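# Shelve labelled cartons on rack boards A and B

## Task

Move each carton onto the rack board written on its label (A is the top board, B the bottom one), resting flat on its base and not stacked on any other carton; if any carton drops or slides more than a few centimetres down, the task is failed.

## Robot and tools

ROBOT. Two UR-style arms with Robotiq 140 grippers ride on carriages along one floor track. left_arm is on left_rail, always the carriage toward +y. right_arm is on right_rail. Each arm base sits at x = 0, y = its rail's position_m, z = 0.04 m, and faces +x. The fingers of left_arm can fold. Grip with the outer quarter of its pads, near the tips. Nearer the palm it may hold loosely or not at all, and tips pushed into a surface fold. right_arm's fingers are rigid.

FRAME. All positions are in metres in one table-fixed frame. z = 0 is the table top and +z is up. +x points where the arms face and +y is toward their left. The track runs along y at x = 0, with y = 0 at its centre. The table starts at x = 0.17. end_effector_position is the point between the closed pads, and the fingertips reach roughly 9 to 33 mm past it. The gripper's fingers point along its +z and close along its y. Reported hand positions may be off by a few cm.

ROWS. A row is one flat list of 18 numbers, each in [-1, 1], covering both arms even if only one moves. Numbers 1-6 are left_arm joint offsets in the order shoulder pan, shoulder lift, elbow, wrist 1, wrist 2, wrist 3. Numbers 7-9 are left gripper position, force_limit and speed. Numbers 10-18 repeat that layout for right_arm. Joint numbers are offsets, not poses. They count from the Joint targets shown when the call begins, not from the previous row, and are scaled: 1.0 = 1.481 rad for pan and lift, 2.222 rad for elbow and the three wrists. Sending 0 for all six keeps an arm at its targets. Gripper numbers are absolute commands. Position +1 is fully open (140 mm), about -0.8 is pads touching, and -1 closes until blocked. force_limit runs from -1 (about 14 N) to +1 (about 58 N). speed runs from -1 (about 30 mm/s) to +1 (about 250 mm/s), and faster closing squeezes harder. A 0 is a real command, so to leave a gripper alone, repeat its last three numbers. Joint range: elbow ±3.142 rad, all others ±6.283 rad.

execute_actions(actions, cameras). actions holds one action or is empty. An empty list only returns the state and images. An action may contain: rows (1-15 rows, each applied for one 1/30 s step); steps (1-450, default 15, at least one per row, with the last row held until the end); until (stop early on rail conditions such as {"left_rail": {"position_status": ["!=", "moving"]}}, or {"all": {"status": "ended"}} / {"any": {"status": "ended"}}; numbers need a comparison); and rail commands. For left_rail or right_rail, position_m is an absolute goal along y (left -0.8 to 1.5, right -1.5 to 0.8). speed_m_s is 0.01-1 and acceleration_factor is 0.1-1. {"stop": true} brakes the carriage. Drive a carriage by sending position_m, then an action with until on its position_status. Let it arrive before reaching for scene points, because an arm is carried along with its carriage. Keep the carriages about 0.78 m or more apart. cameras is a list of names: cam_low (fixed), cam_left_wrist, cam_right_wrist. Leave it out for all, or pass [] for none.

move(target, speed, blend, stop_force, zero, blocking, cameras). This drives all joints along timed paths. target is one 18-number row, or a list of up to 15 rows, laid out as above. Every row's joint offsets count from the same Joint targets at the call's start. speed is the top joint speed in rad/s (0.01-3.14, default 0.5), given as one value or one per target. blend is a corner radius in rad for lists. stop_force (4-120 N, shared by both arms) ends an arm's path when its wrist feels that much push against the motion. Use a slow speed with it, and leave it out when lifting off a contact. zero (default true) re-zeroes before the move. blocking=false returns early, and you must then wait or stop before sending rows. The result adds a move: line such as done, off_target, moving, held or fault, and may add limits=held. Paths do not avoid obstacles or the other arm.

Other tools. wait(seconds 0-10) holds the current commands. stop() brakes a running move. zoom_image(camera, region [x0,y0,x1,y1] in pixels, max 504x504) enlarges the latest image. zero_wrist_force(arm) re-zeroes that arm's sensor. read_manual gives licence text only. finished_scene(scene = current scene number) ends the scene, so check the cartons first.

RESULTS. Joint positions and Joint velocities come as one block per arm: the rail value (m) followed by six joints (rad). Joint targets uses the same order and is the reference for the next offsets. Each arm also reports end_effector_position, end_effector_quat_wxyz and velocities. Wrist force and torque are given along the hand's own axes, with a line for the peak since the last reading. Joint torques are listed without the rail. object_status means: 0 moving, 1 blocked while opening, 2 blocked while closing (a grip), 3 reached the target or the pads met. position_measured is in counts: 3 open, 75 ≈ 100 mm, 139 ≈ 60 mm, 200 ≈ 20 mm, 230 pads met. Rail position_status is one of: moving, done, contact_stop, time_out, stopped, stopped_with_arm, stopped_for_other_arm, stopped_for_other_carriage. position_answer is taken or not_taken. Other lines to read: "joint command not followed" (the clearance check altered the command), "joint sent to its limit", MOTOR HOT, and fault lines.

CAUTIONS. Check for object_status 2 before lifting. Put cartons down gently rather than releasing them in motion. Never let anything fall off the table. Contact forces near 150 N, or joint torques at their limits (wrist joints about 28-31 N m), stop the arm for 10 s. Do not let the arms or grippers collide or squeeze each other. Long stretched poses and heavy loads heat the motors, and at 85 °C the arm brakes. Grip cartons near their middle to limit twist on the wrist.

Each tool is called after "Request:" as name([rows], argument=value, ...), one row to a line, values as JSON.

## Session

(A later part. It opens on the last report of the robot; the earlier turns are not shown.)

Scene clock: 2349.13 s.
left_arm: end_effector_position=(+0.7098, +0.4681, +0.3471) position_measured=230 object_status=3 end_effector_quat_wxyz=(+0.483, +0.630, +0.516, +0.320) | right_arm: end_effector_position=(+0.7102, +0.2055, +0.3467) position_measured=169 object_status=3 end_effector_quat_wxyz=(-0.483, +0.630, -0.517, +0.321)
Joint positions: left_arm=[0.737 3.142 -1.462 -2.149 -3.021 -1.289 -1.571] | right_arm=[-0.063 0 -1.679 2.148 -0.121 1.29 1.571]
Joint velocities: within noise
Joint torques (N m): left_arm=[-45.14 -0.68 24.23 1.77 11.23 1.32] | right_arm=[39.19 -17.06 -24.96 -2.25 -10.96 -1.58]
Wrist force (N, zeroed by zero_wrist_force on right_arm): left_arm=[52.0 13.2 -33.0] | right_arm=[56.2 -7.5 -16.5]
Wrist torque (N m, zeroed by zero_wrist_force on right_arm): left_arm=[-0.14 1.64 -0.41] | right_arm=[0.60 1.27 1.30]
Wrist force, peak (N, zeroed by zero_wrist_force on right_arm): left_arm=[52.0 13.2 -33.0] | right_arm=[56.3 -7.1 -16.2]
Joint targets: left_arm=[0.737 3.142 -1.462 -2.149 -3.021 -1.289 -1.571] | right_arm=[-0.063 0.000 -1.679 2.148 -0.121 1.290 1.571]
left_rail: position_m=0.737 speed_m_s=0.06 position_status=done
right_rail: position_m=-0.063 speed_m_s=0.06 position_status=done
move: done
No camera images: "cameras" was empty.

Request:
move([
  [0,0,0,0,-0.0225,0,-1,-1,-1,0,0,0,0,0.0225,0,-0.32,1,-0.5],
  [0,0.0381,-0.0157,-0.0100,-0.0280,0,-1,-1,-1,0,-0.0384,0.0159,0.0101,0.0280,0,-0.32,1,-0.5],
  [0,0.1067,-0.0498,-0.0216,-0.0383,0,-1,-1,-1,0,-0.1070,0.0501,0.0217,0.0280,0,-0.32,1,-0.5],
  [0,0.1881,-0.0838,-0.0418,-0.0383,0,-1,-1,-1,0,-0.1885,0.0842,0.0420,0.0280,0,-0.32,1,-0.5],
  [0,0.1881,-0.0838,-0.0418,0.0405,0,-1,-1,-1,0,-0.1885,0.0842,0.0420,-0.0410,0,-1,-1,-1],
], speed=[0.08, 0.12, 0.25, 0.3, 0.3], blend=[0, 0.01, 0.02, 0.02, 0])

Scene clock: 2384.13 s.
left_arm: end_effector_position=(+0.5571, +0.4391, +0.3565) position_measured=230 object_status=3 end_effector_quat_wxyz=(+0.506, +0.644, +0.494, +0.291) | right_arm: end_effector_position=(+0.5569, +0.2348, +0.3559) position_measured=230 object_status=3 end_effector_quat_wxyz=(-0.505, +0.644, -0.495, +0.291)
Joint positions: left_arm=[0.737 3.142 -1.183 -2.335 -3.114 -1.199 -1.571] | right_arm=[-0.063 0 -1.958 2.336 -0.027 1.199 1.571]
Joint velocities: within noise
Joint torques (N m): left_arm=[11.64 30.83 39.58 -0.45 2.66 1.03] | right_arm=[-7.98 -21.05 -35.49 1.36 -3.29 -1.39]
Wrist force (N, zeroed by zero_wrist_force on right_arm): left_arm=[0.1 0.1 -0.4] | right_arm=[1.2 4.1 1.9]
Wrist torque (N m, zeroed by zero_wrist_force on right_arm): left_arm=[0.14 0.09 -0.32] | right_arm=[0.95 -0.28 -0.07]
Wrist force, peak (N, zeroed by zero_wrist_force on right_arm): left_arm=[52.3 12.4 -33.3] | right_arm=[56.6 -6.1 -16.3]
Joint targets: left_arm=[0.737 3.142 -1.183 -2.335 -3.114 -1.199 -1.571] | right_arm=[-0.063 0.000 -1.958 2.336 -0.027 1.199 1.571]
left_rail: position_m=0.737 speed_m_s=0.06 position_status=done
right_rail: position_m=-0.063 speed_m_s=0.06 position_status=done
move: done
camera_calibration:
cam_left_wrist: T_world_to_cam=[[0.325733, 0.00486901, 0.945449, -0.511698], [-0.620044, -0.753815, 0.217505, 0.595057], [0.713753, -0.657069, -0.242524, 0.160031], [0, 0, 0, 1]] pos_world=[0.421417, 0.556205, 0.393168]
cam_right_wrist: T_world_to_cam=[[-0.361943, 0.0162516, -0.932059, 0.53646], [-0.586687, 0.773026, 0.241305, 0.0610597], [0.724428, 0.634166, -0.270257, -0.280154], [0, 0, 0, 1]] pos_world=[0.432942, 0.121745, 0.409564]

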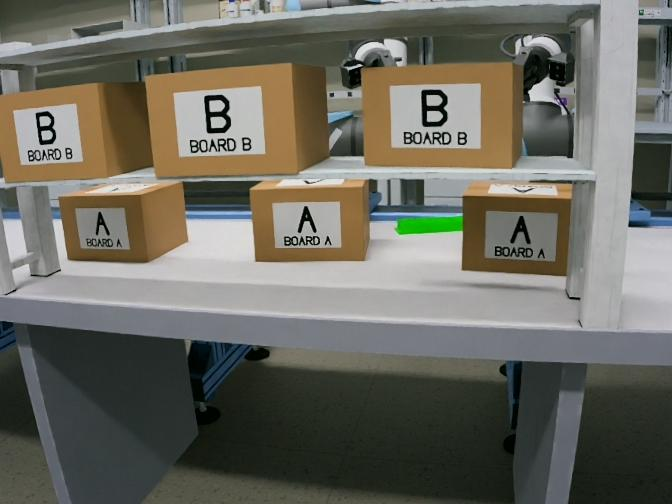

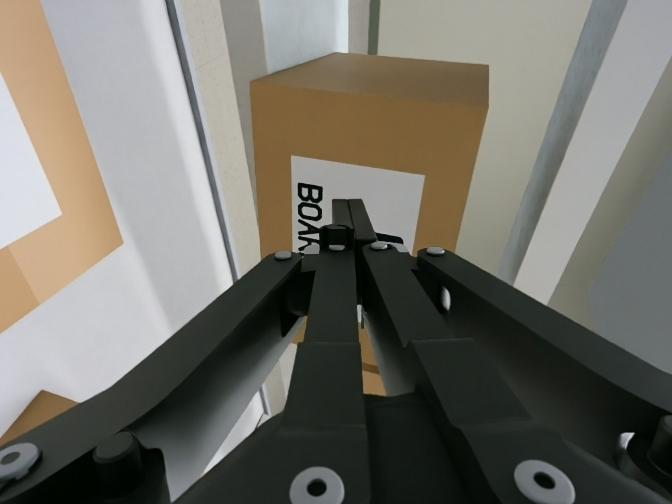

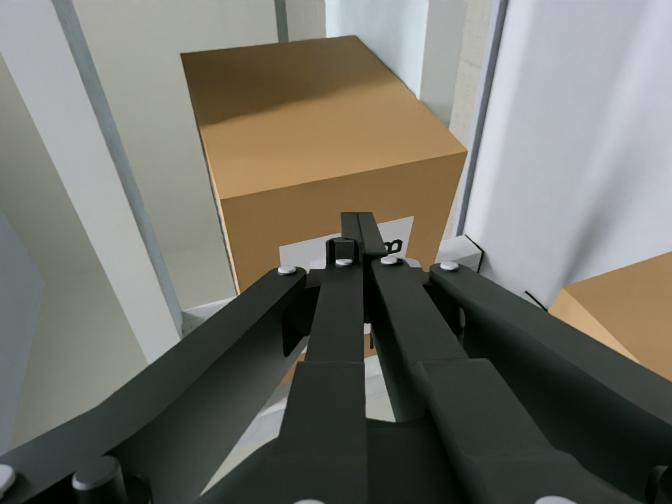

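Request:
move([
  [0,-0.0814,0.0341,0.0202,0,0,-1,-1,-1,0,0.0814,-0.0341,-0.0202,0,0,-1,-1,-1],
  [0,-0.1500,0.0682,0.0317,0,0,-1,-1,-1,0,0.1500,-0.0682,-0.0317,0,0,-1,-1,-1],
], speed=0.1, stop_force=25, blend=0.02)

Scene clock: 2392.97 s.
left_arm: end_effector_position=(+0.6716, +0.4391, +0.3565) position_measured=230 object_status=3 end_effector_quat_wxyz=(+0.506, +0.644, +0.494, +0.291) | right_arm: end_effector_position=(+0.6714, +0.2349, +0.3559) position_measured=230 object_status=3 end_effector_quat_wxyz=(-0.505, +0.644, -0.495, +0.291)
Joint positions: left_arm=[0.737 3.142 -1.406 -2.183 -3.044 -1.199 -1.571] | right_arm=[-0.063 0 -1.736 2.184 -0.098 1.199 1.571]
Joint velocities: within noise
Joint torques (N m): left_arm=[9.29 6.35 56.25 4.63 1.63 1.31] | right_arm=[7.74 -17.37 -45.69 -4.9 1.12 -1.4]
Wrist force (N, zeroed by zero_wrist_force on right_arm): left_arm=[-0.6 0.2 -4.1] | right_arm=[1.6 5.4 -1.3]
Wrist torque (N m, zeroed by zero_wrist_force on right_arm): left_arm=[0.02 0.17 -0.31] | right_arm=[1.04 -0.31 -0.03]
Wrist force, peak (N, zeroed by zero_wrist_force on right_arm): left_arm=[-0.6 1.1 -5.1] | right_arm=[2.8 8.4 -1.4]
Joint targets: left_arm=[0.737 3.142 -1.406 -2.183 -3.044 -1.199 -1.571] | right_arm=[-0.063 0.000 -1.736 2.184 -0.098 1.199 1.571]
left_rail: position_m=0.737 speed_m_s=0.06 position_status=done
right_rail: position_m=-0.063 speed_m_s=0.06 position_status=done
move: done
camera_calibration:
cam_left_wrist: T_world_to_cam=[[0.325882, 0.00485584, 0.945398, -0.549047], [-0.620043, -0.753787, 0.217603, 0.665997], [0.713685, -0.657101, -0.242635, 0.0784037], [0, 0, 0, 1]] pos_world=[0.535916, 0.556205, 0.393168]
cam_right_wrist: T_world_to_cam=[[-0.362159, 0.016184, -0.931976, 0.577994], [-0.586661, 0.773018, 0.241396, 0.128185], [0.724341, 0.634178, -0.270461, -0.362971], [0, 0, 0, 1]] pos_world=[0.547441, 0.121745, 0.409563]

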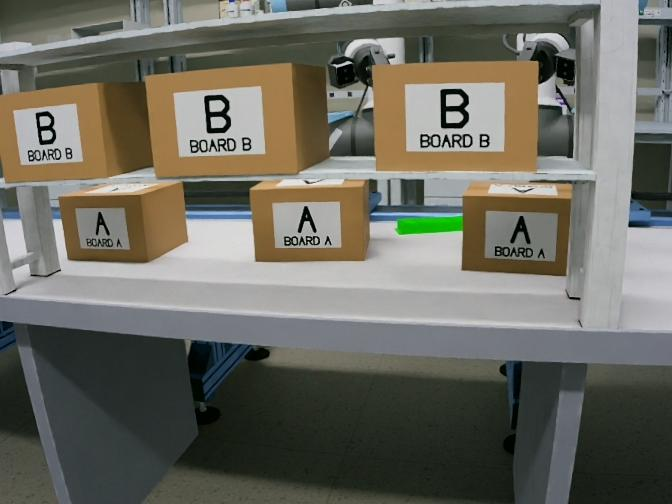

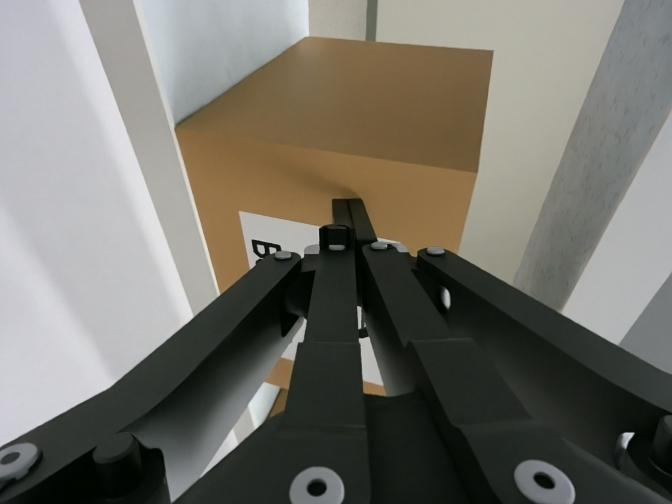

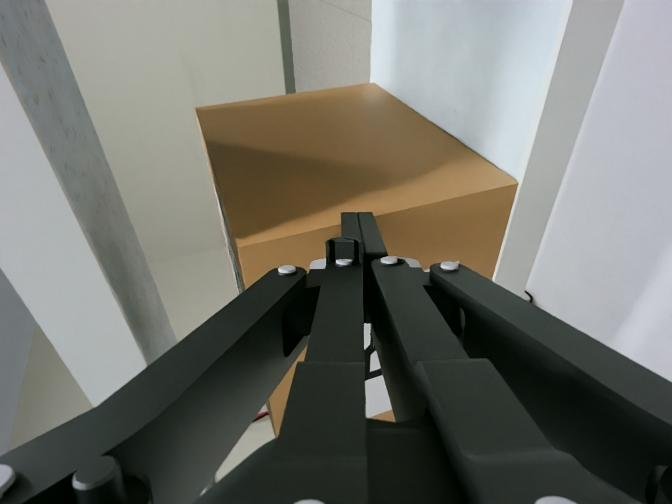

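Request:
move([
  [0,0.0686,-0.0342,-0.0116,0,0,-1,-1,-1,0,-0.0686,0.0342,0.0116,0,0,-1,-1,-1],
  [0,0.1501,-0.0682,-0.0319,0,0,-1,-1,-1,0,-0.1501,0.0682,0.0319,0,0,-1,-1,-1],
  [0,0.3007,-0.0163,-0.1841,-0.1045,0,-1,-1,-1,0,-0.3007,0.0163,0.1841,0.1045,0,-1,-1,-1],
], speed=[0.15, 0.3, 0.4], blend=0.03, cameras=[])

Request:
execute_actions([
  {"left_rail": {"position_m": 0.4, "speed_m_s": 0.15, "acceleration_factor": 0.3}, "right_rail": {"position_m": -0.4, "speed_m_s": 0.15, "acceleration_factor": 0.3}, "steps": 300, "until": {"all": {"status": "ended"}}},
])

Scene clock: 2469.10 s.
left_arm: end_effector_position=(+0.4958, +0.5153, +0.4727) position_measured=230 object_status=3 end_effector_quat_wxyz=(+0.445, +0.606, +0.550, +0.364) | right_arm: end_effector_position=(+0.4956, +0.1586, +0.4721) position_measured=230 object_status=3 end_effector_quat_wxyz=(-0.445, +0.606, -0.550, +0.364)
Joint positions: left_arm=[0.737 3.142 -0.96 -2.22 -3.453 -1.431 -1.571] | right_arm=[-0.063 0 -2.181 2.22 0.311 1.431 1.571]
Joint velocities: within noise
Joint torques (N m): left_arm=[10.68 15.75 63.21 -0.78 -2.29 1.36] | right_arm=[6.04 -6.33 -50.72 1.85 2.8 -1.3]
Wrist force (N, zeroed by zero_wrist_force on right_arm): left_arm=[-0.1 0.1 -0.2] | right_arm=[1.4 4.2 0.9]
Wrist torque (N m, zeroed by zero_wrist_force on right_arm): left_arm=[0.11 0.13 -0.31] | right_arm=[0.94 -0.33 0.00]
Wrist force, peak (N, zeroed by zero_wrist_force on right_arm): left_arm=[-0.7 1.1 -5.1] | right_arm=[2.0 5.9 -1.3]
Joint targets: left_arm=[0.737 3.142 -0.960 -2.220 -3.453 -1.431 -1.571] | right_arm=[-0.063 0.000 -2.181 2.220 0.311 1.431 1.571]
left_rail: position_m=0.737 speed_m_s=0.06 position_status=done
right_rail: position_m=-0.063 speed_m_s=0.06 position_status=done
move: done
No camera images: "cameras" was empty.

Scene clock: 2472.33 s.
left_arm: end_effector_position=(+0.4957, +0.1784, +0.4728) position_measured=230 object_status=3 end_effector_quat_wxyz=(+0.445, +0.606, +0.550, +0.364) | right_arm: end_effector_position=(+0.4956, -0.1784, +0.4721) position_measured=230 object_status=3 end_effector_quat_wxyz=(-0.445, +0.606, -0.550, +0.364)
Joint positions: left_arm=[0.4 3.142 -0.96 -2.22 -3.453 -1.431 -1.571] | right_arm=[-0.4 0 -2.181 2.22 0.311 1.431 1.571]
Joint velocities: within noise
Joint torques (N m): left_arm=[11.09 16.19 57.64 -0.15 -1.6 1.05] | right_arm=[-3.46 -5.15 -44.98 1.06 2.82 -1.49]
Wrist force (N, zeroed by zero_wrist_force on right_arm): left_arm=[-0.1 -0.1 0.0] | right_arm=[1.4 4.3 0.9]
Wrist torque (N m, zeroed by zero_wrist_force on right_arm): left_arm=[0.08 0.12 -0.31] | right_arm=[0.95 -0.31 0.00]
Wrist force, peak (N, zeroed by zero_wrist_force on right_arm): left_arm=[-0.7 -0.1 0.0] | right_arm=[1.7 4.5 0.6]
Joint targets: left_arm=[0.400 3.142 -0.960 -2.220 -3.453 -1.431 -1.571] | right_arm=[-0.400 0.000 -2.181 2.220 0.311 1.431 1.571]
Tool commands: left_gripper/position=-1.0 left_gripper/force_limit=-1.0 left_gripper/speed=-1.0 right_gripper/position=-1.0 right_gripper/force_limit=-1.0 right_gripper/speed=-1.0
left_rail: position_m=0.400 speed_m_s=0.15 position_status=done
right_rail: position_m=-0.400 speed_m_s=0.15 position_status=done
camera_calibration:
cam_left_wrist: T_world_to_cam=[[0.325213, 0.000713299, 0.94564, -0.599407], [-0.440553, -0.884735, 0.152177, 0.300465], [0.83675, -0.466094, -0.287413, -0.0129049], [0, 0, 0, 1]] pos_world=[0.338104, 0.260245, 0.51739]
cam_right_wrist: T_world_to_cam=[[-0.358009, 0.0204139, -0.933495, 0.62878], [-0.403677, 0.898114, 0.174456, 0.279653], [0.841947, 0.439288, -0.313293, -0.0148703], [0, 0, 0, 1]] pos_world=[0.350519, -0.257464, 0.533517]

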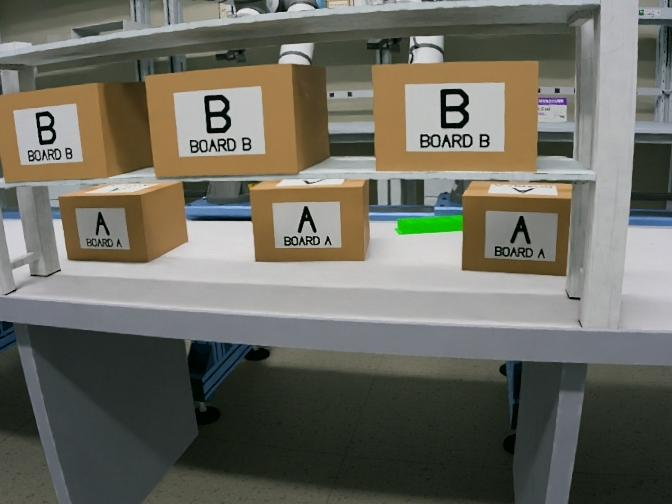

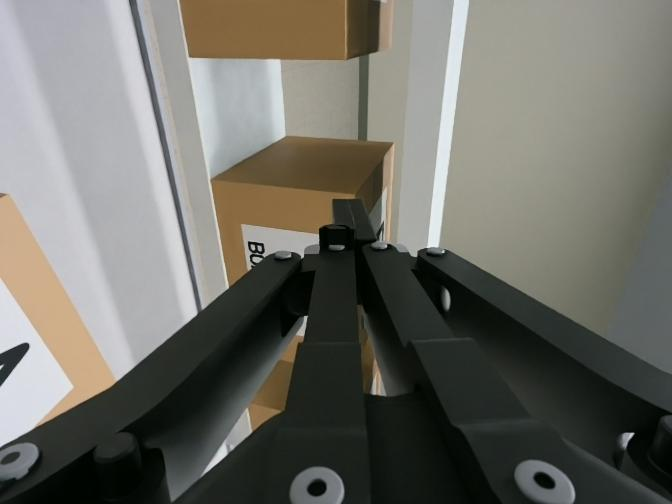

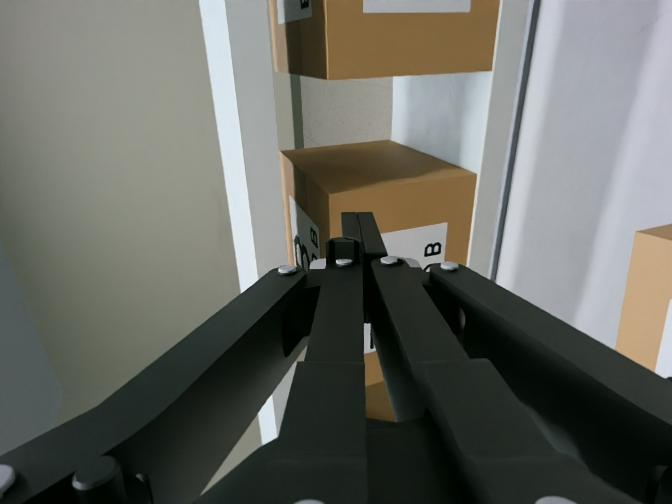

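Request:
zoom_image(camera="cam_left_wrist", region=[0, 150, 200, 450])

Request:
zoom_image(camera="cam_right_wrist", region=[522, 180, 672, 405])

Scaled by 1.680.

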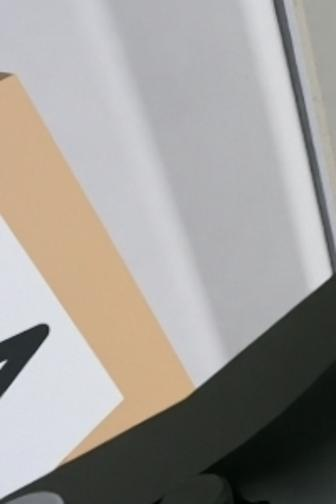

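Scaled by 2.240.

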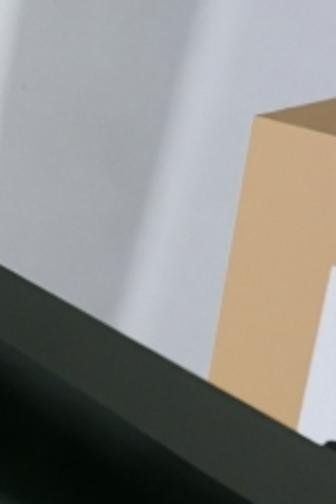

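Request:
execute_actions([
  {"left_rail": {"position_m": 0.405, "speed_m_s": 0.06, "acceleration_factor": 0.15}, "right_rail": {"position_m": -0.395, "speed_m_s": 0.06, "acceleration_factor": 0.15}, "steps": 90, "until": {"all": {"status": "ended"}}},
], cameras=[])

Request:
zero_wrist_force(arm="right_arm")

Request:
move(target=[0,-0.0660,-0.1284,0.0939,0,0,-1,-1,-1,0,0.0660,0.1284,-0.0939,0,0,-0.32,1,-0.5], speed=0.35)

Scene clock: 2626.73 s.
left_arm: end_effector_position=(+0.4957, +0.1834, +0.4728) position_measured=230 object_status=3 end_effector_quat_wxyz=(+0.445, +0.606, +0.550, +0.364) | right_arm: end_effector_position=(+0.4956, -0.1735, +0.4721) position_measured=230 object_status=3 end_effector_quat_wxyz=(-0.445, +0.606, -0.550, +0.364)
Joint positions: left_arm=[0.405 3.142 -0.96 -2.22 -3.453 -1.431 -1.571] | right_arm=[-0.395 0 -2.181 2.22 0.311 1.431 1.571]
Joint velocities: within noise
Joint torques (N m): left_arm=[8.74 14.98 50.6 0.84 -1.09 1.16] | right_arm=[-15.12 -4.88 -39.74 0.51 2.1 -1.39]
Wrist force (N, zeroed by zero_wrist_force on right_arm): left_arm=[-0.2 0.0 0.0] | right_arm=[1.6 4.4 1.0]
Wrist torque (N m, zeroed by zero_wrist_force on right_arm): left_arm=[0.11 0.13 -0.31] | right_arm=[0.97 -0.37 -0.01]
Wrist force, peak (N, zeroed by zero_wrist_force on right_arm): left_arm=[-1.0 0.1 0.1] | right_arm=[2.4 4.2 0.6]
Joint targets: left_arm=[0.405 3.142 -0.960 -2.220 -3.453 -1.431 -1.571] | right_arm=[-0.395 0.000 -2.181 2.220 0.311 1.431 1.571]
Tool commands: left_gripper/position=-1.0 left_gripper/force_limit=-1.0 left_gripper/speed=-1.0 right_gripper/position=-1.0 right_gripper/force_limit=-1.0 right_gripper/speed=-1.0
left_rail: position_m=0.405 speed_m_s=0.06 position_status=done
right_rail: position_m=-0.395 speed_m_s=0.06 position_status=done
No camera images: "cameras" was empty.

Wrist force sensor zeroed.

Scene clock: 2628.13 s.
left_arm: end_effector_position=(+0.4531, +0.1834, +0.2485) position_measured=230 object_status=3 end_effector_quat_wxyz=(+0.395, +0.636, +0.586, +0.310) | right_arm: end_effector_position=(+0.4528, -0.1735, +0.2479) position_measured=169 object_status=3 end_effector_quat_wxyz=(-0.395, +0.636, -0.586, +0.310)
Joint positions: left_arm=[0.405 3.142 -1.058 -2.505 -3.244 -1.431 -1.571] | right_arm=[-0.395 0 -2.083 2.505 0.103 1.431 1.571]
Joint velocities: within noise
Joint torques (N m): left_arm=[11.45 -19.8 34.03 3.91 -1.02 1] | right_arm=[-15.06 15.77 -30.58 -3.73 1.54 -1.38]
Wrist force (N, zeroed by zero_wrist_force on right_arm): left_arm=[0.1 0.0 -0.1] | right_arm=[-0.4 -0.3 0.3]
Wrist torque (N m, zeroed by zero_wrist_force on right_arm): left_arm=[0.12 0.06 -0.29] | right_arm=[0.03 0.10 0.02]
Wrist force, peak (N, zeroed by zero_wrist_force on right_arm): left_arm=[0.1 -3.1 0.5] | right_arm=[-0.5 -2.8 -0.8]
Joint targets: left_arm=[0.405 3.142 -1.058 -2.505 -3.244 -1.431 -1.571] | right_arm=[-0.395 0.000 -2.083 2.505 0.103 1.431 1.571]
left_rail: position_m=0.405 speed_m_s=0.06 position_status=done
right_rail: position_m=-0.395 speed_m_s=0.06 position_status=done
move: done
camera_calibration:
cam_left_wrist: T_world_to_cam=[[0.48423, 0.000660165, 0.874941, -0.427954], [-0.407521, -0.884736, 0.226207, 0.286819], [0.77424, -0.466093, -0.428146, 0.0238229], [0, 0, 0, 1]] pos_world=[0.305668, 0.265145, 0.319754]
cam_right_wrist: T_world_to_cam=[[-0.514441, 0.0203505, -0.857284, 0.456007], [-0.367325, 0.898127, 0.241745, 0.263959], [0.774869, 0.439266, -0.454558, 0.0141502], [0, 0, 0, 1]] pos_world=[0.320583, -0.252564, 0.333548]

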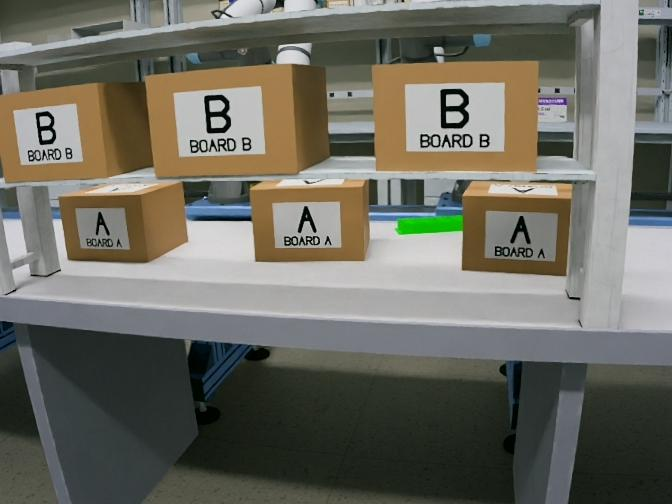

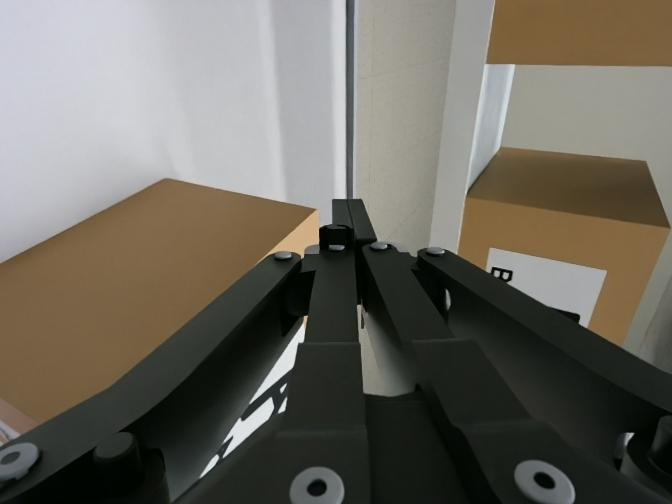

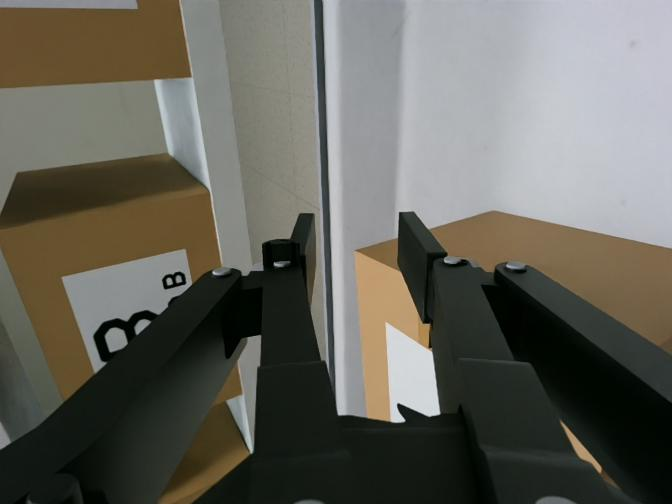

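Request:
move(target=[0,-0.1758,-0.0791,0.1963,0,0,-1,-1,-1,0,0.1758,0.0791,-0.1963,0,0,-0.32,1,-0.5], speed=0.3)

Scene clock: 2647.17 s.
left_arm: end_effector_position=(+0.4531, +0.1834, +0.1094) position_measured=230 object_status=3 end_effector_quat_wxyz=(+0.395, +0.636, +0.586, +0.310) | right_arm: end_effector_position=(+0.4526, -0.1735, +0.1089) position_measured=169 object_status=3 end_effector_quat_wxyz=(-0.395, +0.636, -0.586, +0.310)
Joint positions: left_arm=[0.405 3.142 -1.318 -2.681 -2.808 -1.431 -1.571] | right_arm=[-0.395 0 -1.823 2.681 -0.333 1.431 1.571]
Joint velocities: within noise
Joint torques (N m): left_arm=[8.64 -13.48 22.21 3.39 -0.32 1.17] | right_arm=[-14.39 5.49 -18.4 -3.94 0.51 -0.94]
Wrist force (N, zeroed by zero_wrist_force on right_arm): left_arm=[0.1 -0.2 -0.2] | right_arm=[-0.2 -0.2 0.5]
Wrist torque (N m, zeroed by zero_wrist_force on right_arm): left_arm=[0.08 0.06 -0.28] | right_arm=[0.01 0.08 0.04]
Wrist force, peak (N, zeroed by zero_wrist_force on right_arm): left_arm=[-0.2 0.8 -1.0] | right_arm=[-0.2 -1.4 -0.7]
Joint targets: left_arm=[0.405 3.142 -1.318 -2.681 -2.808 -1.431 -1.571] | right_arm=[-0.395 0.000 -1.823 2.681 -0.334 1.431 1.571]
left_rail: position_m=0.405 speed_m_s=0.06 position_status=done
right_rail: position_m=-0.395 speed_m_s=0.06 position_status=done
move: done
camera_calibration:
cam_left_wrist: T_world_to_cam=[[0.484317, 0.000660471, 0.874892, -0.306268], [-0.407481, -0.884746, 0.226238, 0.318269], [0.774207, -0.466073, -0.428228, -0.0357123], [0, 0, 0, 1]] pos_world=[0.305668, 0.265145, 0.180654]
cam_right_wrist: T_world_to_cam=[[-0.51453, 0.0204512, -0.857229, 0.336836], [-0.367284, 0.898107, 0.24188, 0.297481], [0.77483, 0.439301, -0.454592, -0.0489277], [0, 0, 0, 1]] pos_world=[0.320483, -0.252564, 0.194548]

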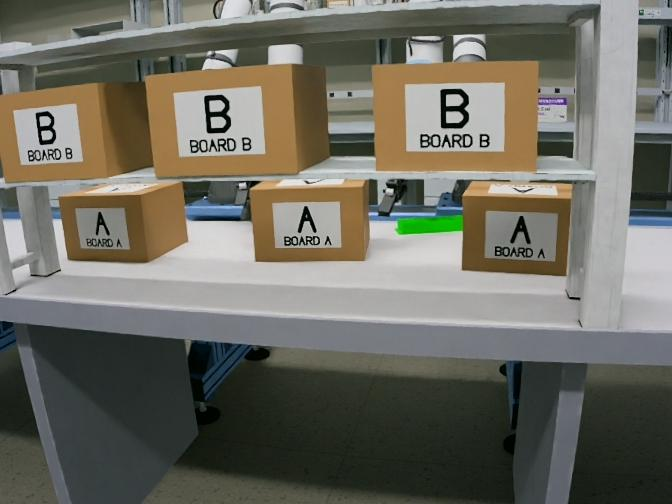

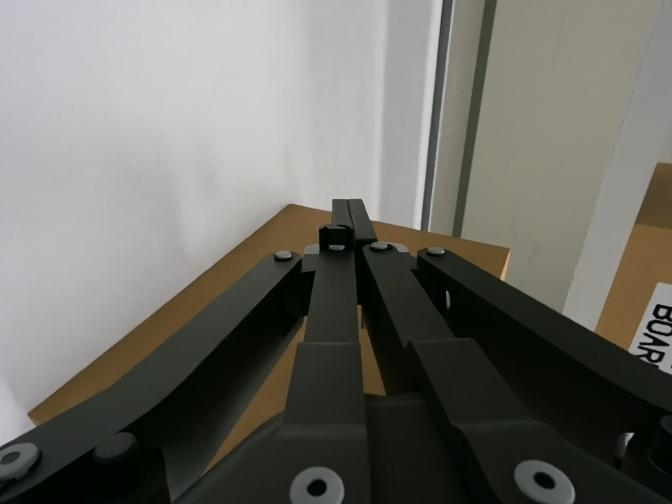

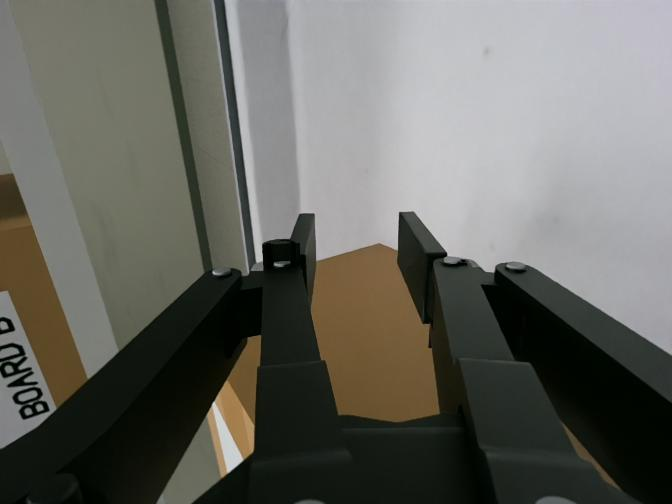

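Request:
move(target=[0,0,0,0,0.0864,0,-1,-1,-1,0,0,0,0,-0.0864,0,-0.32,1,-0.5], speed=0.06, stop_force=6)

Scene clock: 2661.17 s.
left_arm: end_effector_position=(+0.4476, +0.1503, +0.1125) position_measured=230 object_status=3 end_effector_quat_wxyz=(+0.424, +0.650, +0.566, +0.278) | right_arm: end_effector_position=(+0.4455, -0.1329, +0.1130) position_measured=169 object_status=3 end_effector_quat_wxyz=(-0.430, +0.653, -0.561, +0.270)
Joint positions: left_arm=[0.405 3.142 -1.318 -2.681 -2.808 -1.332 -1.571] | right_arm=[-0.395 0 -1.823 2.681 -0.334 1.31 1.571]
Joint velocities: within noise
Joint torques (N m): left_arm=[-2.91 -3.49 29.94 0.69 -0.72 0.87] | right_arm=[-5.65 1.79 -28.73 -0.28 2.5 -1.12]
Wrist force (N, zeroed by zero_wrist_force on right_arm): left_arm=[3.1 -0.2 -0.6] | right_arm=[1.0 1.2 -1.0]
Wrist torque (N m, zeroed by zero_wrist_force on right_arm): left_arm=[0.08 0.21 -0.30] | right_arm=[0.04 0.37 -0.06]
Wrist force, peak (N, zeroed by zero_wrist_force on right_arm): left_arm=[8.6 -0.6 1.1] | right_arm=[9.0 1.9 0.9]
Joint targets: left_arm=[0.405 3.142 -1.318 -2.681 -2.808 -1.332 -1.571] | right_arm=[-0.395 0.000 -1.823 2.681 -0.334 1.310 1.571]
left_rail: position_m=0.405 speed_m_s=0.06 position_status=done
right_rail: position_m=-0.395 speed_m_s=0.06 position_status=done
move: contact (left_arm, right_arm); left_arm: the wrist 2 is farthest, 0.093 rad from its target; right_arm: the wrist 2 is farthest, 0.071 rad from its target
camera_calibration:
cam_left_wrist: T_world_to_cam=[[0.484495, 0.00248495, 0.874791, -0.306599], [-0.481104, -0.834429, 0.268825, 0.306747], [0.730619, -0.55111, -0.403081, -0.0160851], [0, 0, 0, 1]] pos_world=[0.307875, 0.247856, 0.179265]
cam_right_wrist: T_world_to_cam=[[-0.516572, 0.0182805, -0.856049, 0.336257], [-0.458844, 0.838192, 0.294783, 0.284229], [0.722922, 0.545069, -0.424598, -0.025536], [0, 0, 0, 1]] pos_world=[0.322578, -0.230467, 0.193224]

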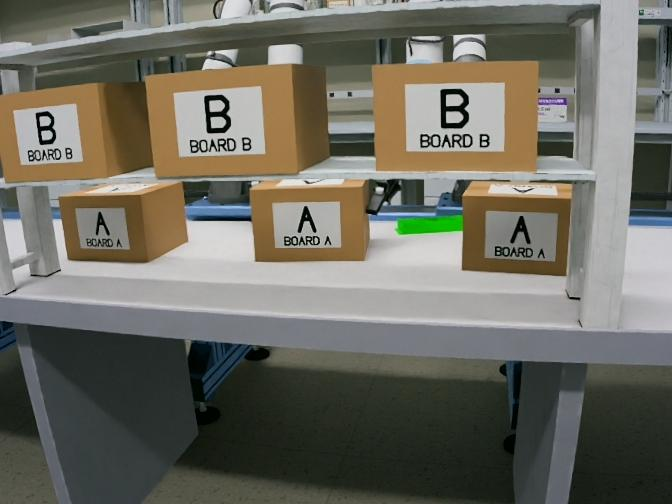

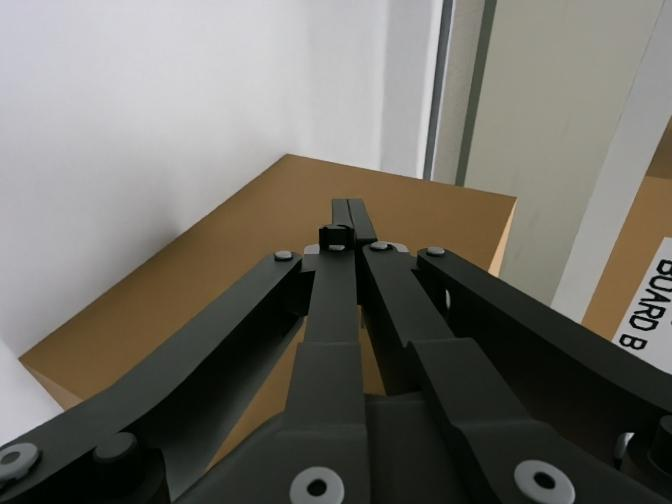

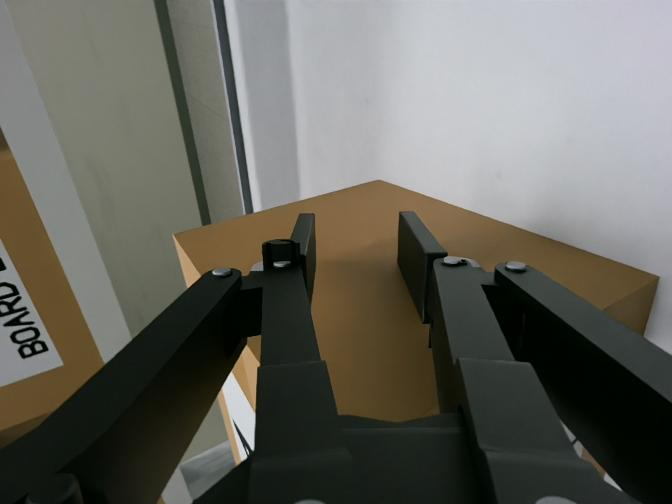

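Request:
move(target=[0,0,0,0,0.0052,0,-1,-1,-1,0,0,0,0,-0.0052,0,-0.32,1,-0.5], speed=0.03, cameras=[])

Scene clock: 2665.70 s.
left_arm: end_effector_position=(+0.4468, +0.1467, +0.1129) position_measured=230 object_status=3 end_effector_quat_wxyz=(+0.427, +0.652, +0.564, +0.274) | right_arm: end_effector_position=(+0.4446, -0.1292, +0.1135) position_measured=169 object_status=3 end_effector_quat_wxyz=(-0.433, +0.655, -0.559, +0.267)
Joint positions: left_arm=[0.405 3.142 -1.318 -2.681 -2.808 -1.321 -1.571] | right_arm=[-0.395 0 -1.823 2.681 -0.334 1.298 1.571]
Joint velocities: within noise
Joint torques (N m): left_arm=[-18.24 16.61 30.01 0.81 26.71 1.01] | right_arm=[14.05 -5.39 -28.57 -0.41 -23.89 -1.07]
Wrist force (N, zeroed by zero_wrist_force on right_arm): left_arm=[47.9 -2.5 -6.3] | right_arm=[42.3 3.1 -8.4]
Wrist torque (N m, zeroed by zero_wrist_force on right_arm): left_arm=[0.23 1.91 -0.35] | right_arm=[-0.18 1.40 -1.06]
Wrist force, peak (N, zeroed by zero_wrist_force on right_arm): left_arm=[47.9 -2.5 -6.3] | right_arm=[42.7 3.2 -9.0]
Joint targets: left_arm=[0.405 3.142 -1.318 -2.681 -2.808 -1.321 -1.571] | right_arm=[-0.395 0.000 -1.823 2.681 -0.334 1.298 1.571]
left_rail: position_m=0.405 speed_m_s=0.06 position_status=done
right_rail: position_m=-0.395 speed_m_s=0.06 position_status=done
move: done
No camera images: "cameras" was empty.

Request:
move([
  [0,0,0,0,0.0008,0,-1,-1,-1,0,0,0,0,-0.0008,0,-0.32,1,-0.5],
  [0,0.0182,0.0048,-0.0169,0.0008,0,-1,-1,-1,0,-0.0182,-0.0048,0.0169,-0.0008,0,-0.32,1,-0.5],
], speed=[0.02, 0.04])

Scene clock: 2671.70 s.
left_arm: end_effector_position=(+0.4467, +0.1459, +0.1230) position_measured=230 object_status=3 end_effector_quat_wxyz=(+0.428, +0.652, +0.563, +0.274) | right_arm: end_effector_position=(+0.4445, -0.1285, +0.1235) position_measured=169 object_status=3 end_effector_quat_wxyz=(-0.434, +0.655, -0.558, +0.266)
Joint positions: left_arm=[0.405 3.142 -1.292 -2.67 -2.845 -1.319 -1.571] | right_arm=[-0.395 0 -1.85 2.671 -0.296 1.296 1.571]
Joint velocities: within noise
Joint torques (N m): left_arm=[-13.28 33.49 45.49 -1.38 27.15 1.35] | right_arm=[19.41 -25.63 -46.12 -0.75 -26.27 1.67]
Wrist force (N, zeroed by zero_wrist_force on right_arm): left_arm=[52.1 -3.4 -7.0] | right_arm=[50.5 14.6 -9.4]
Wrist torque (N m, zeroed by zero_wrist_force on right_arm): left_arm=[0.25 2.01 -0.31] | right_arm=[-0.31 1.58 -1.04]
Wrist force, peak (N, zeroed by zero_wrist_force on right_arm): left_arm=[54.2 -2.6 -7.6] | right_arm=[53.9 9.2 -9.9]
Joint targets: left_arm=[0.405 3.142 -1.291 -2.670 -2.846 -1.319 -1.571] | right_arm=[-0.395 0.000 -1.850 2.671 -0.296 1.296 1.571]
left_rail: position_m=0.405 speed_m_s=0.06 position_status=done
right_rail: position_m=-0.395 speed_m_s=0.06 position_status=done
move: done
camera_calibration:
cam_left_wrist: T_world_to_cam=[[0.484477, 0.00271666, 0.8748, -0.315453], [-0.490714, -0.827008, 0.274333, 0.302311], [0.724211, -0.562184, -0.399333, -0.00962604], [0, 0, 0, 1]] pos_world=[0.308149, 0.245459, 0.18918]
cam_right_wrist: T_world_to_cam=[[-0.516743, 0.01805, -0.85595, 0.344773], [-0.468509, 0.830832, 0.300362, 0.279632], [0.716572, 0.556231, -0.42087, -0.0189413], [0, 0, 0, 1]] pos_world=[0.322742, -0.228015, 0.203146]

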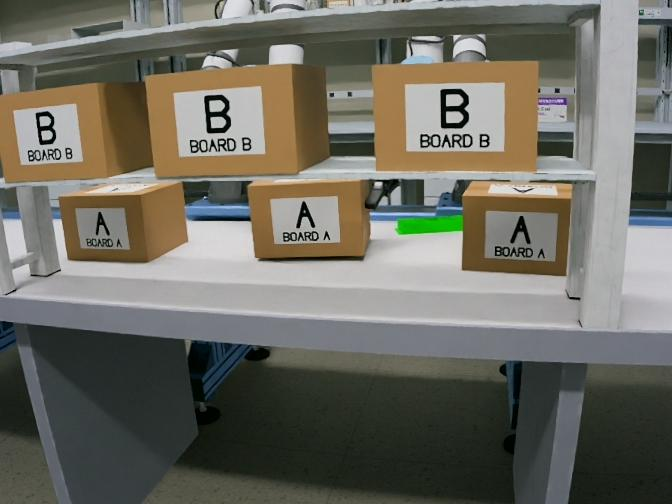

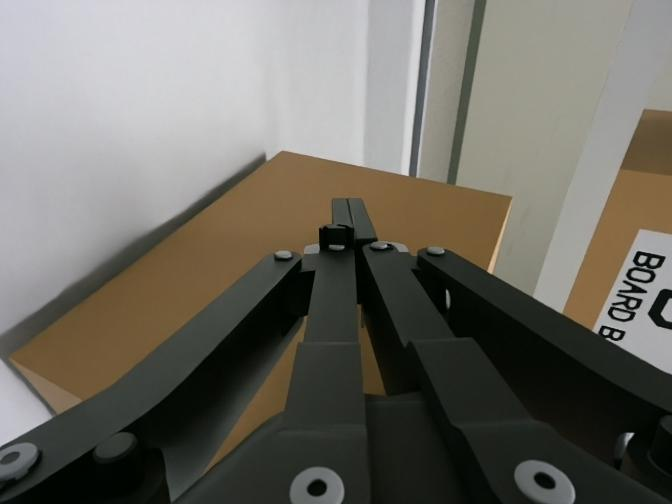

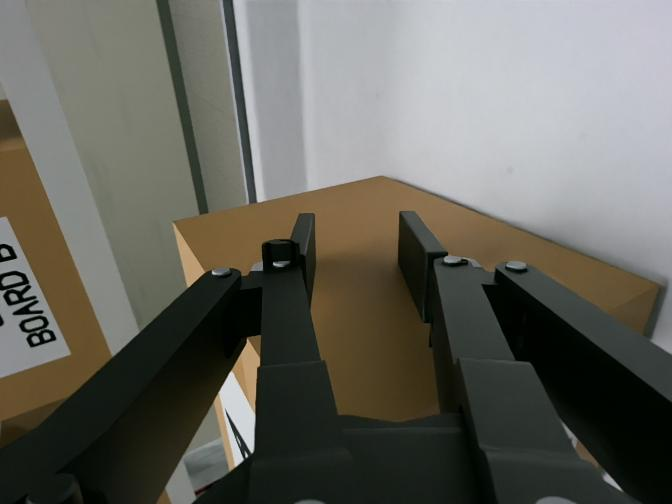

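Request:
zoom_image(camera="cam_low", region=[230, 170, 400, 290])

Scaled by 2.965.

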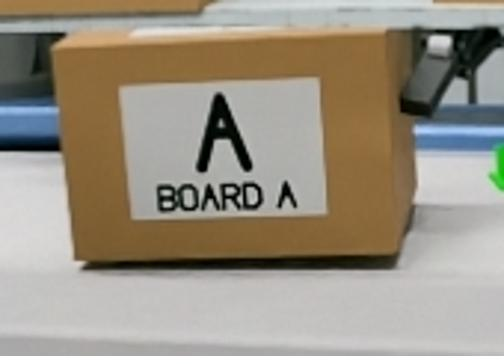

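Request:
move([
  [0,0.1576,0.0743,-0.1793,0.0007,0,-1,-1,-1,0,-0.1576,-0.0743,0.1793,-0.0007,0,-0.32,1,-0.5],
  [0,0.2193,0.1801,-0.3263,0.0007,0,-1,-1,-1,0,-0.2193,-0.1801,0.3263,-0.0007,0,-0.32,1,-0.5],
  [0,0.2128,0.3004,-0.4422,0.0007,0,-1,-1,-1,0,-0.2128,-0.3004,0.4422,-0.0007,0,-0.32,1,-0.5],
  [0,0.1810,0.3991,-0.5198,0.0007,0,-1,-1,-1,0,-0.1810,-0.3991,0.5198,-0.0007,0,-0.32,1,-0.5],
], speed=0.18, blend=0.04)

Scene clock: 2704.80 s.
left_arm: end_effector_position=(+0.4464, +0.1454, +0.6630) position_measured=230 object_status=3 end_effector_quat_wxyz=(+0.428, +0.652, +0.563, +0.273) | right_arm: end_effector_position=(+0.4447, -0.1280, +0.6634) position_measured=169 object_status=3 end_effector_quat_wxyz=(-0.434, +0.655, -0.558, +0.266)
Joint positions: left_arm=[0.405 3.142 -1.023 -1.783 -4 -1.317 -1.571] | right_arm=[-0.395 0 -2.118 1.784 0.859 1.295 1.571]
Joint velocities: within noise
Joint torques (N m): left_arm=[-26.65 -18.61 61.9 -1.61 32.12 0.81] | right_arm=[29.96 9.84 -57.76 -0.7 -31.62 1.48]
Wrist force (N, zeroed by zero_wrist_force on right_arm): left_arm=[62.3 -3.0 -8.6] | right_arm=[61.6 15.1 -12.3]
Wrist torque (N m, zeroed by zero_wrist_force on right_arm): left_arm=[0.27 2.40 -0.33] | right_arm=[-0.47 1.66 -1.24]
Wrist force, peak (N, zeroed by zero_wrist_force on right_arm): left_arm=[62.3 -3.0 -8.8] | right_arm=[61.8 15.7 -12.2]
Joint targets: left_arm=[0.405 3.142 -1.023 -1.783 -4.001 -1.317 -1.571] | right_arm=[-0.395 0.000 -2.118 1.784 0.859 1.295 1.571]
left_rail: position_m=0.405 speed_m_s=0.06 position_status=done
right_rail: position_m=-0.395 speed_m_s=0.06 position_status=done
move: done
camera_calibration:
cam_left_wrist: T_world_to_cam=[[0.484548, 0.00276047, 0.87476, -0.787664], [-0.491816, -0.826119, 0.275034, 0.153461], [0.723416, -0.563489, -0.398936, 0.206229], [0, 0, 0, 1]] pos_world=[0.307946, 0.245159, 0.729082]
cam_right_wrist: T_world_to_cam=[[-0.516854, 0.0180809, -0.855882, 0.806957], [-0.469528, 0.829999, 0.301075, 0.11699], [0.715825, 0.557472, -0.420499, 0.208112], [0, 0, 0, 1]] pos_world=[0.323038, -0.227709, 0.742948]

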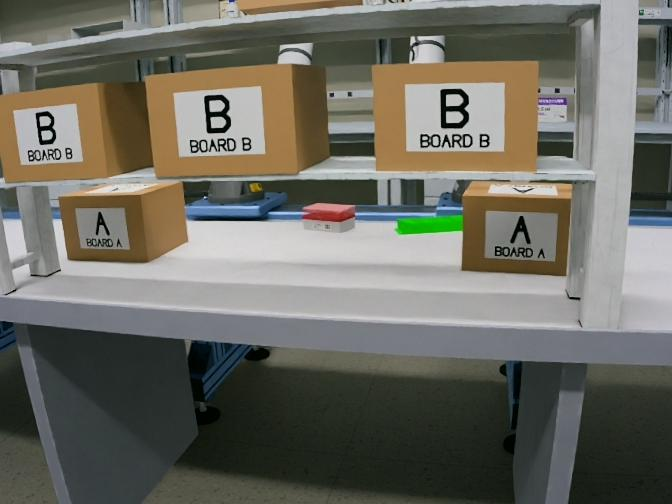

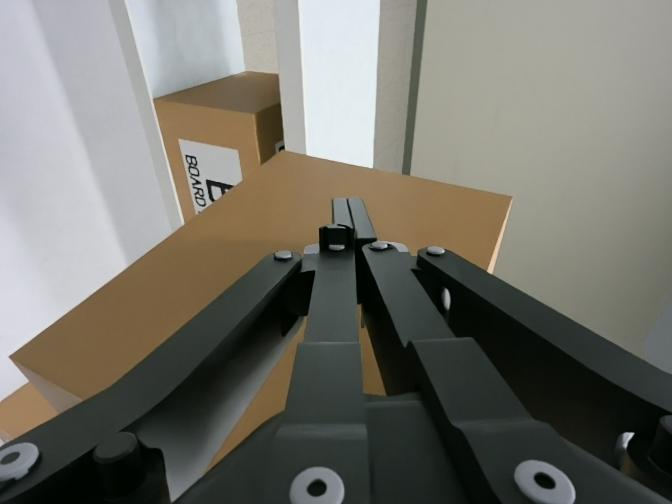

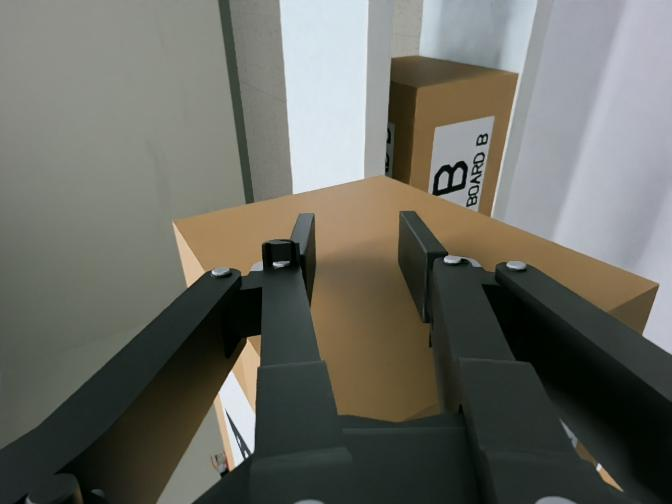

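Request:
move([
  [0,-0.1169,0.0392,0.0387,0,0,-1,-1,-1,0,0.1169,-0.0392,-0.0387,0,0,-0.32,1,-0.5],
  [0,-0.2355,0.0937,0.0632,0,0,-1,-1,-1,0,0.2355,-0.0937,-0.0632,0,0,-0.32,1,-0.5],
  [0,-0.3629,0.1690,0.0728,0,0,-1,-1,-1,0,0.3629,-0.1690,-0.0728,0,0,-0.32,1,-0.5],
], speed=0.12, blend=0.03)

Scene clock: 2723.07 s.
left_arm: end_effector_position=(+0.7823, +0.1454, +0.6630) position_measured=230 object_status=3 end_effector_quat_wxyz=(+0.428, +0.652, +0.563, +0.273) | right_arm: end_effector_position=(+0.7805, -0.1280, +0.6634) position_measured=169 object_status=3 end_effector_quat_wxyz=(-0.434, +0.655, -0.558, +0.265)
Joint positions: left_arm=[0.405 3.142 -1.561 -1.408 -3.839 -1.317 -1.571] | right_arm=[-0.395 0 -1.581 1.408 0.697 1.295 1.571]
Joint velocities: within noise
Joint torques (N m): left_arm=[-37.01 33.22 63.64 3.47 30.19 1.18] | right_arm=[39.48 -49.37 -60.33 -9.75 -29.52 1.58]
Wrist force (N, zeroed by zero_wrist_force on right_arm): left_arm=[55.6 -2.8 -7.7] | right_arm=[54.8 14.4 -10.0]
Wrist torque (N m, zeroed by zero_wrist_force on right_arm): left_arm=[0.24 2.24 -0.35] | right_arm=[-0.58 1.57 -1.50]
Wrist force, peak (N, zeroed by zero_wrist_force on right_arm): left_arm=[65.1 -2.7 -9.6] | right_arm=[64.6 16.3 -12.9]
Joint targets: left_arm=[0.405 3.142 -1.561 -1.408 -3.839 -1.317 -1.571] | right_arm=[-0.395 0.000 -1.580 1.408 0.697 1.295 1.571]
left_rail: position_m=0.405 speed_m_s=0.06 position_status=done
right_rail: position_m=-0.395 speed_m_s=0.06 position_status=done
move: done
camera_calibration:
cam_left_wrist: T_world_to_cam=[[0.484776, 0.0027444, 0.874634, -0.950562], [-0.491748, -0.826121, 0.275149, 0.31859], [0.723309, -0.563485, -0.399134, -0.0364581], [0, 0, 0, 1]] pos_world=[0.643846, 0.245259, 0.729182]
cam_right_wrist: T_world_to_cam=[[-0.517055, 0.0180295, -0.855762, 0.980512], [-0.469474, 0.830004, 0.301144, 0.274649], [0.715716, 0.557466, -0.420693, -0.0321607], [0, 0, 0, 1]] pos_world=[0.658937, -0.227709, 0.742847]

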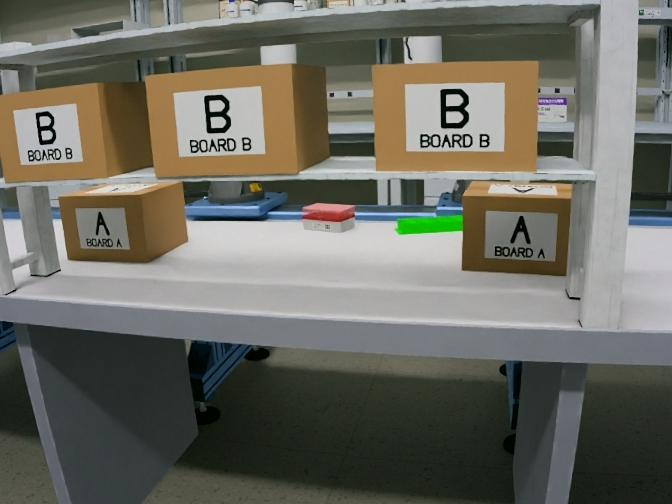

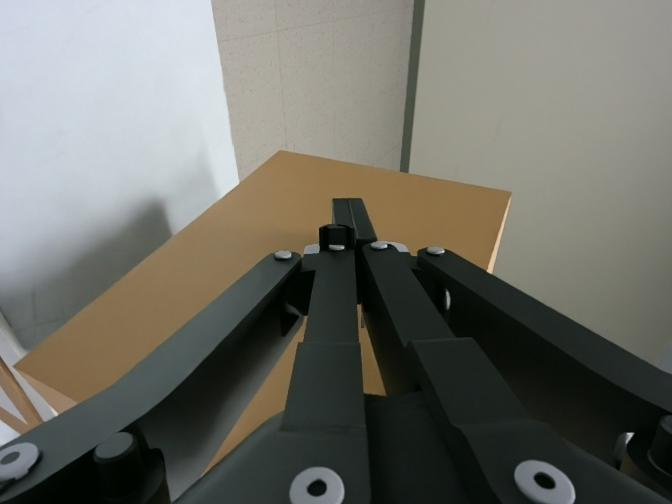

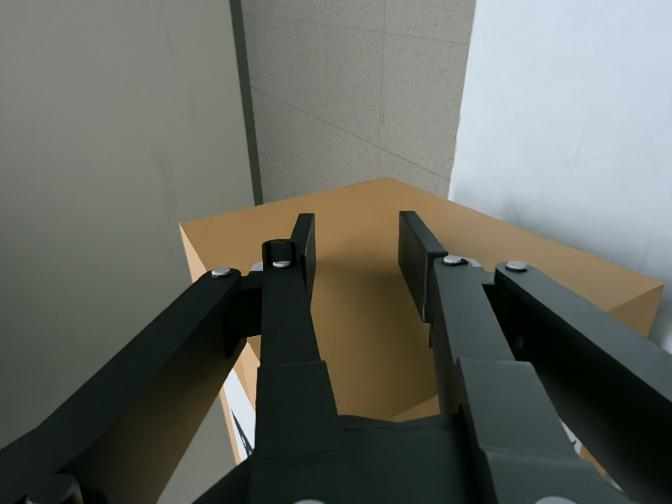

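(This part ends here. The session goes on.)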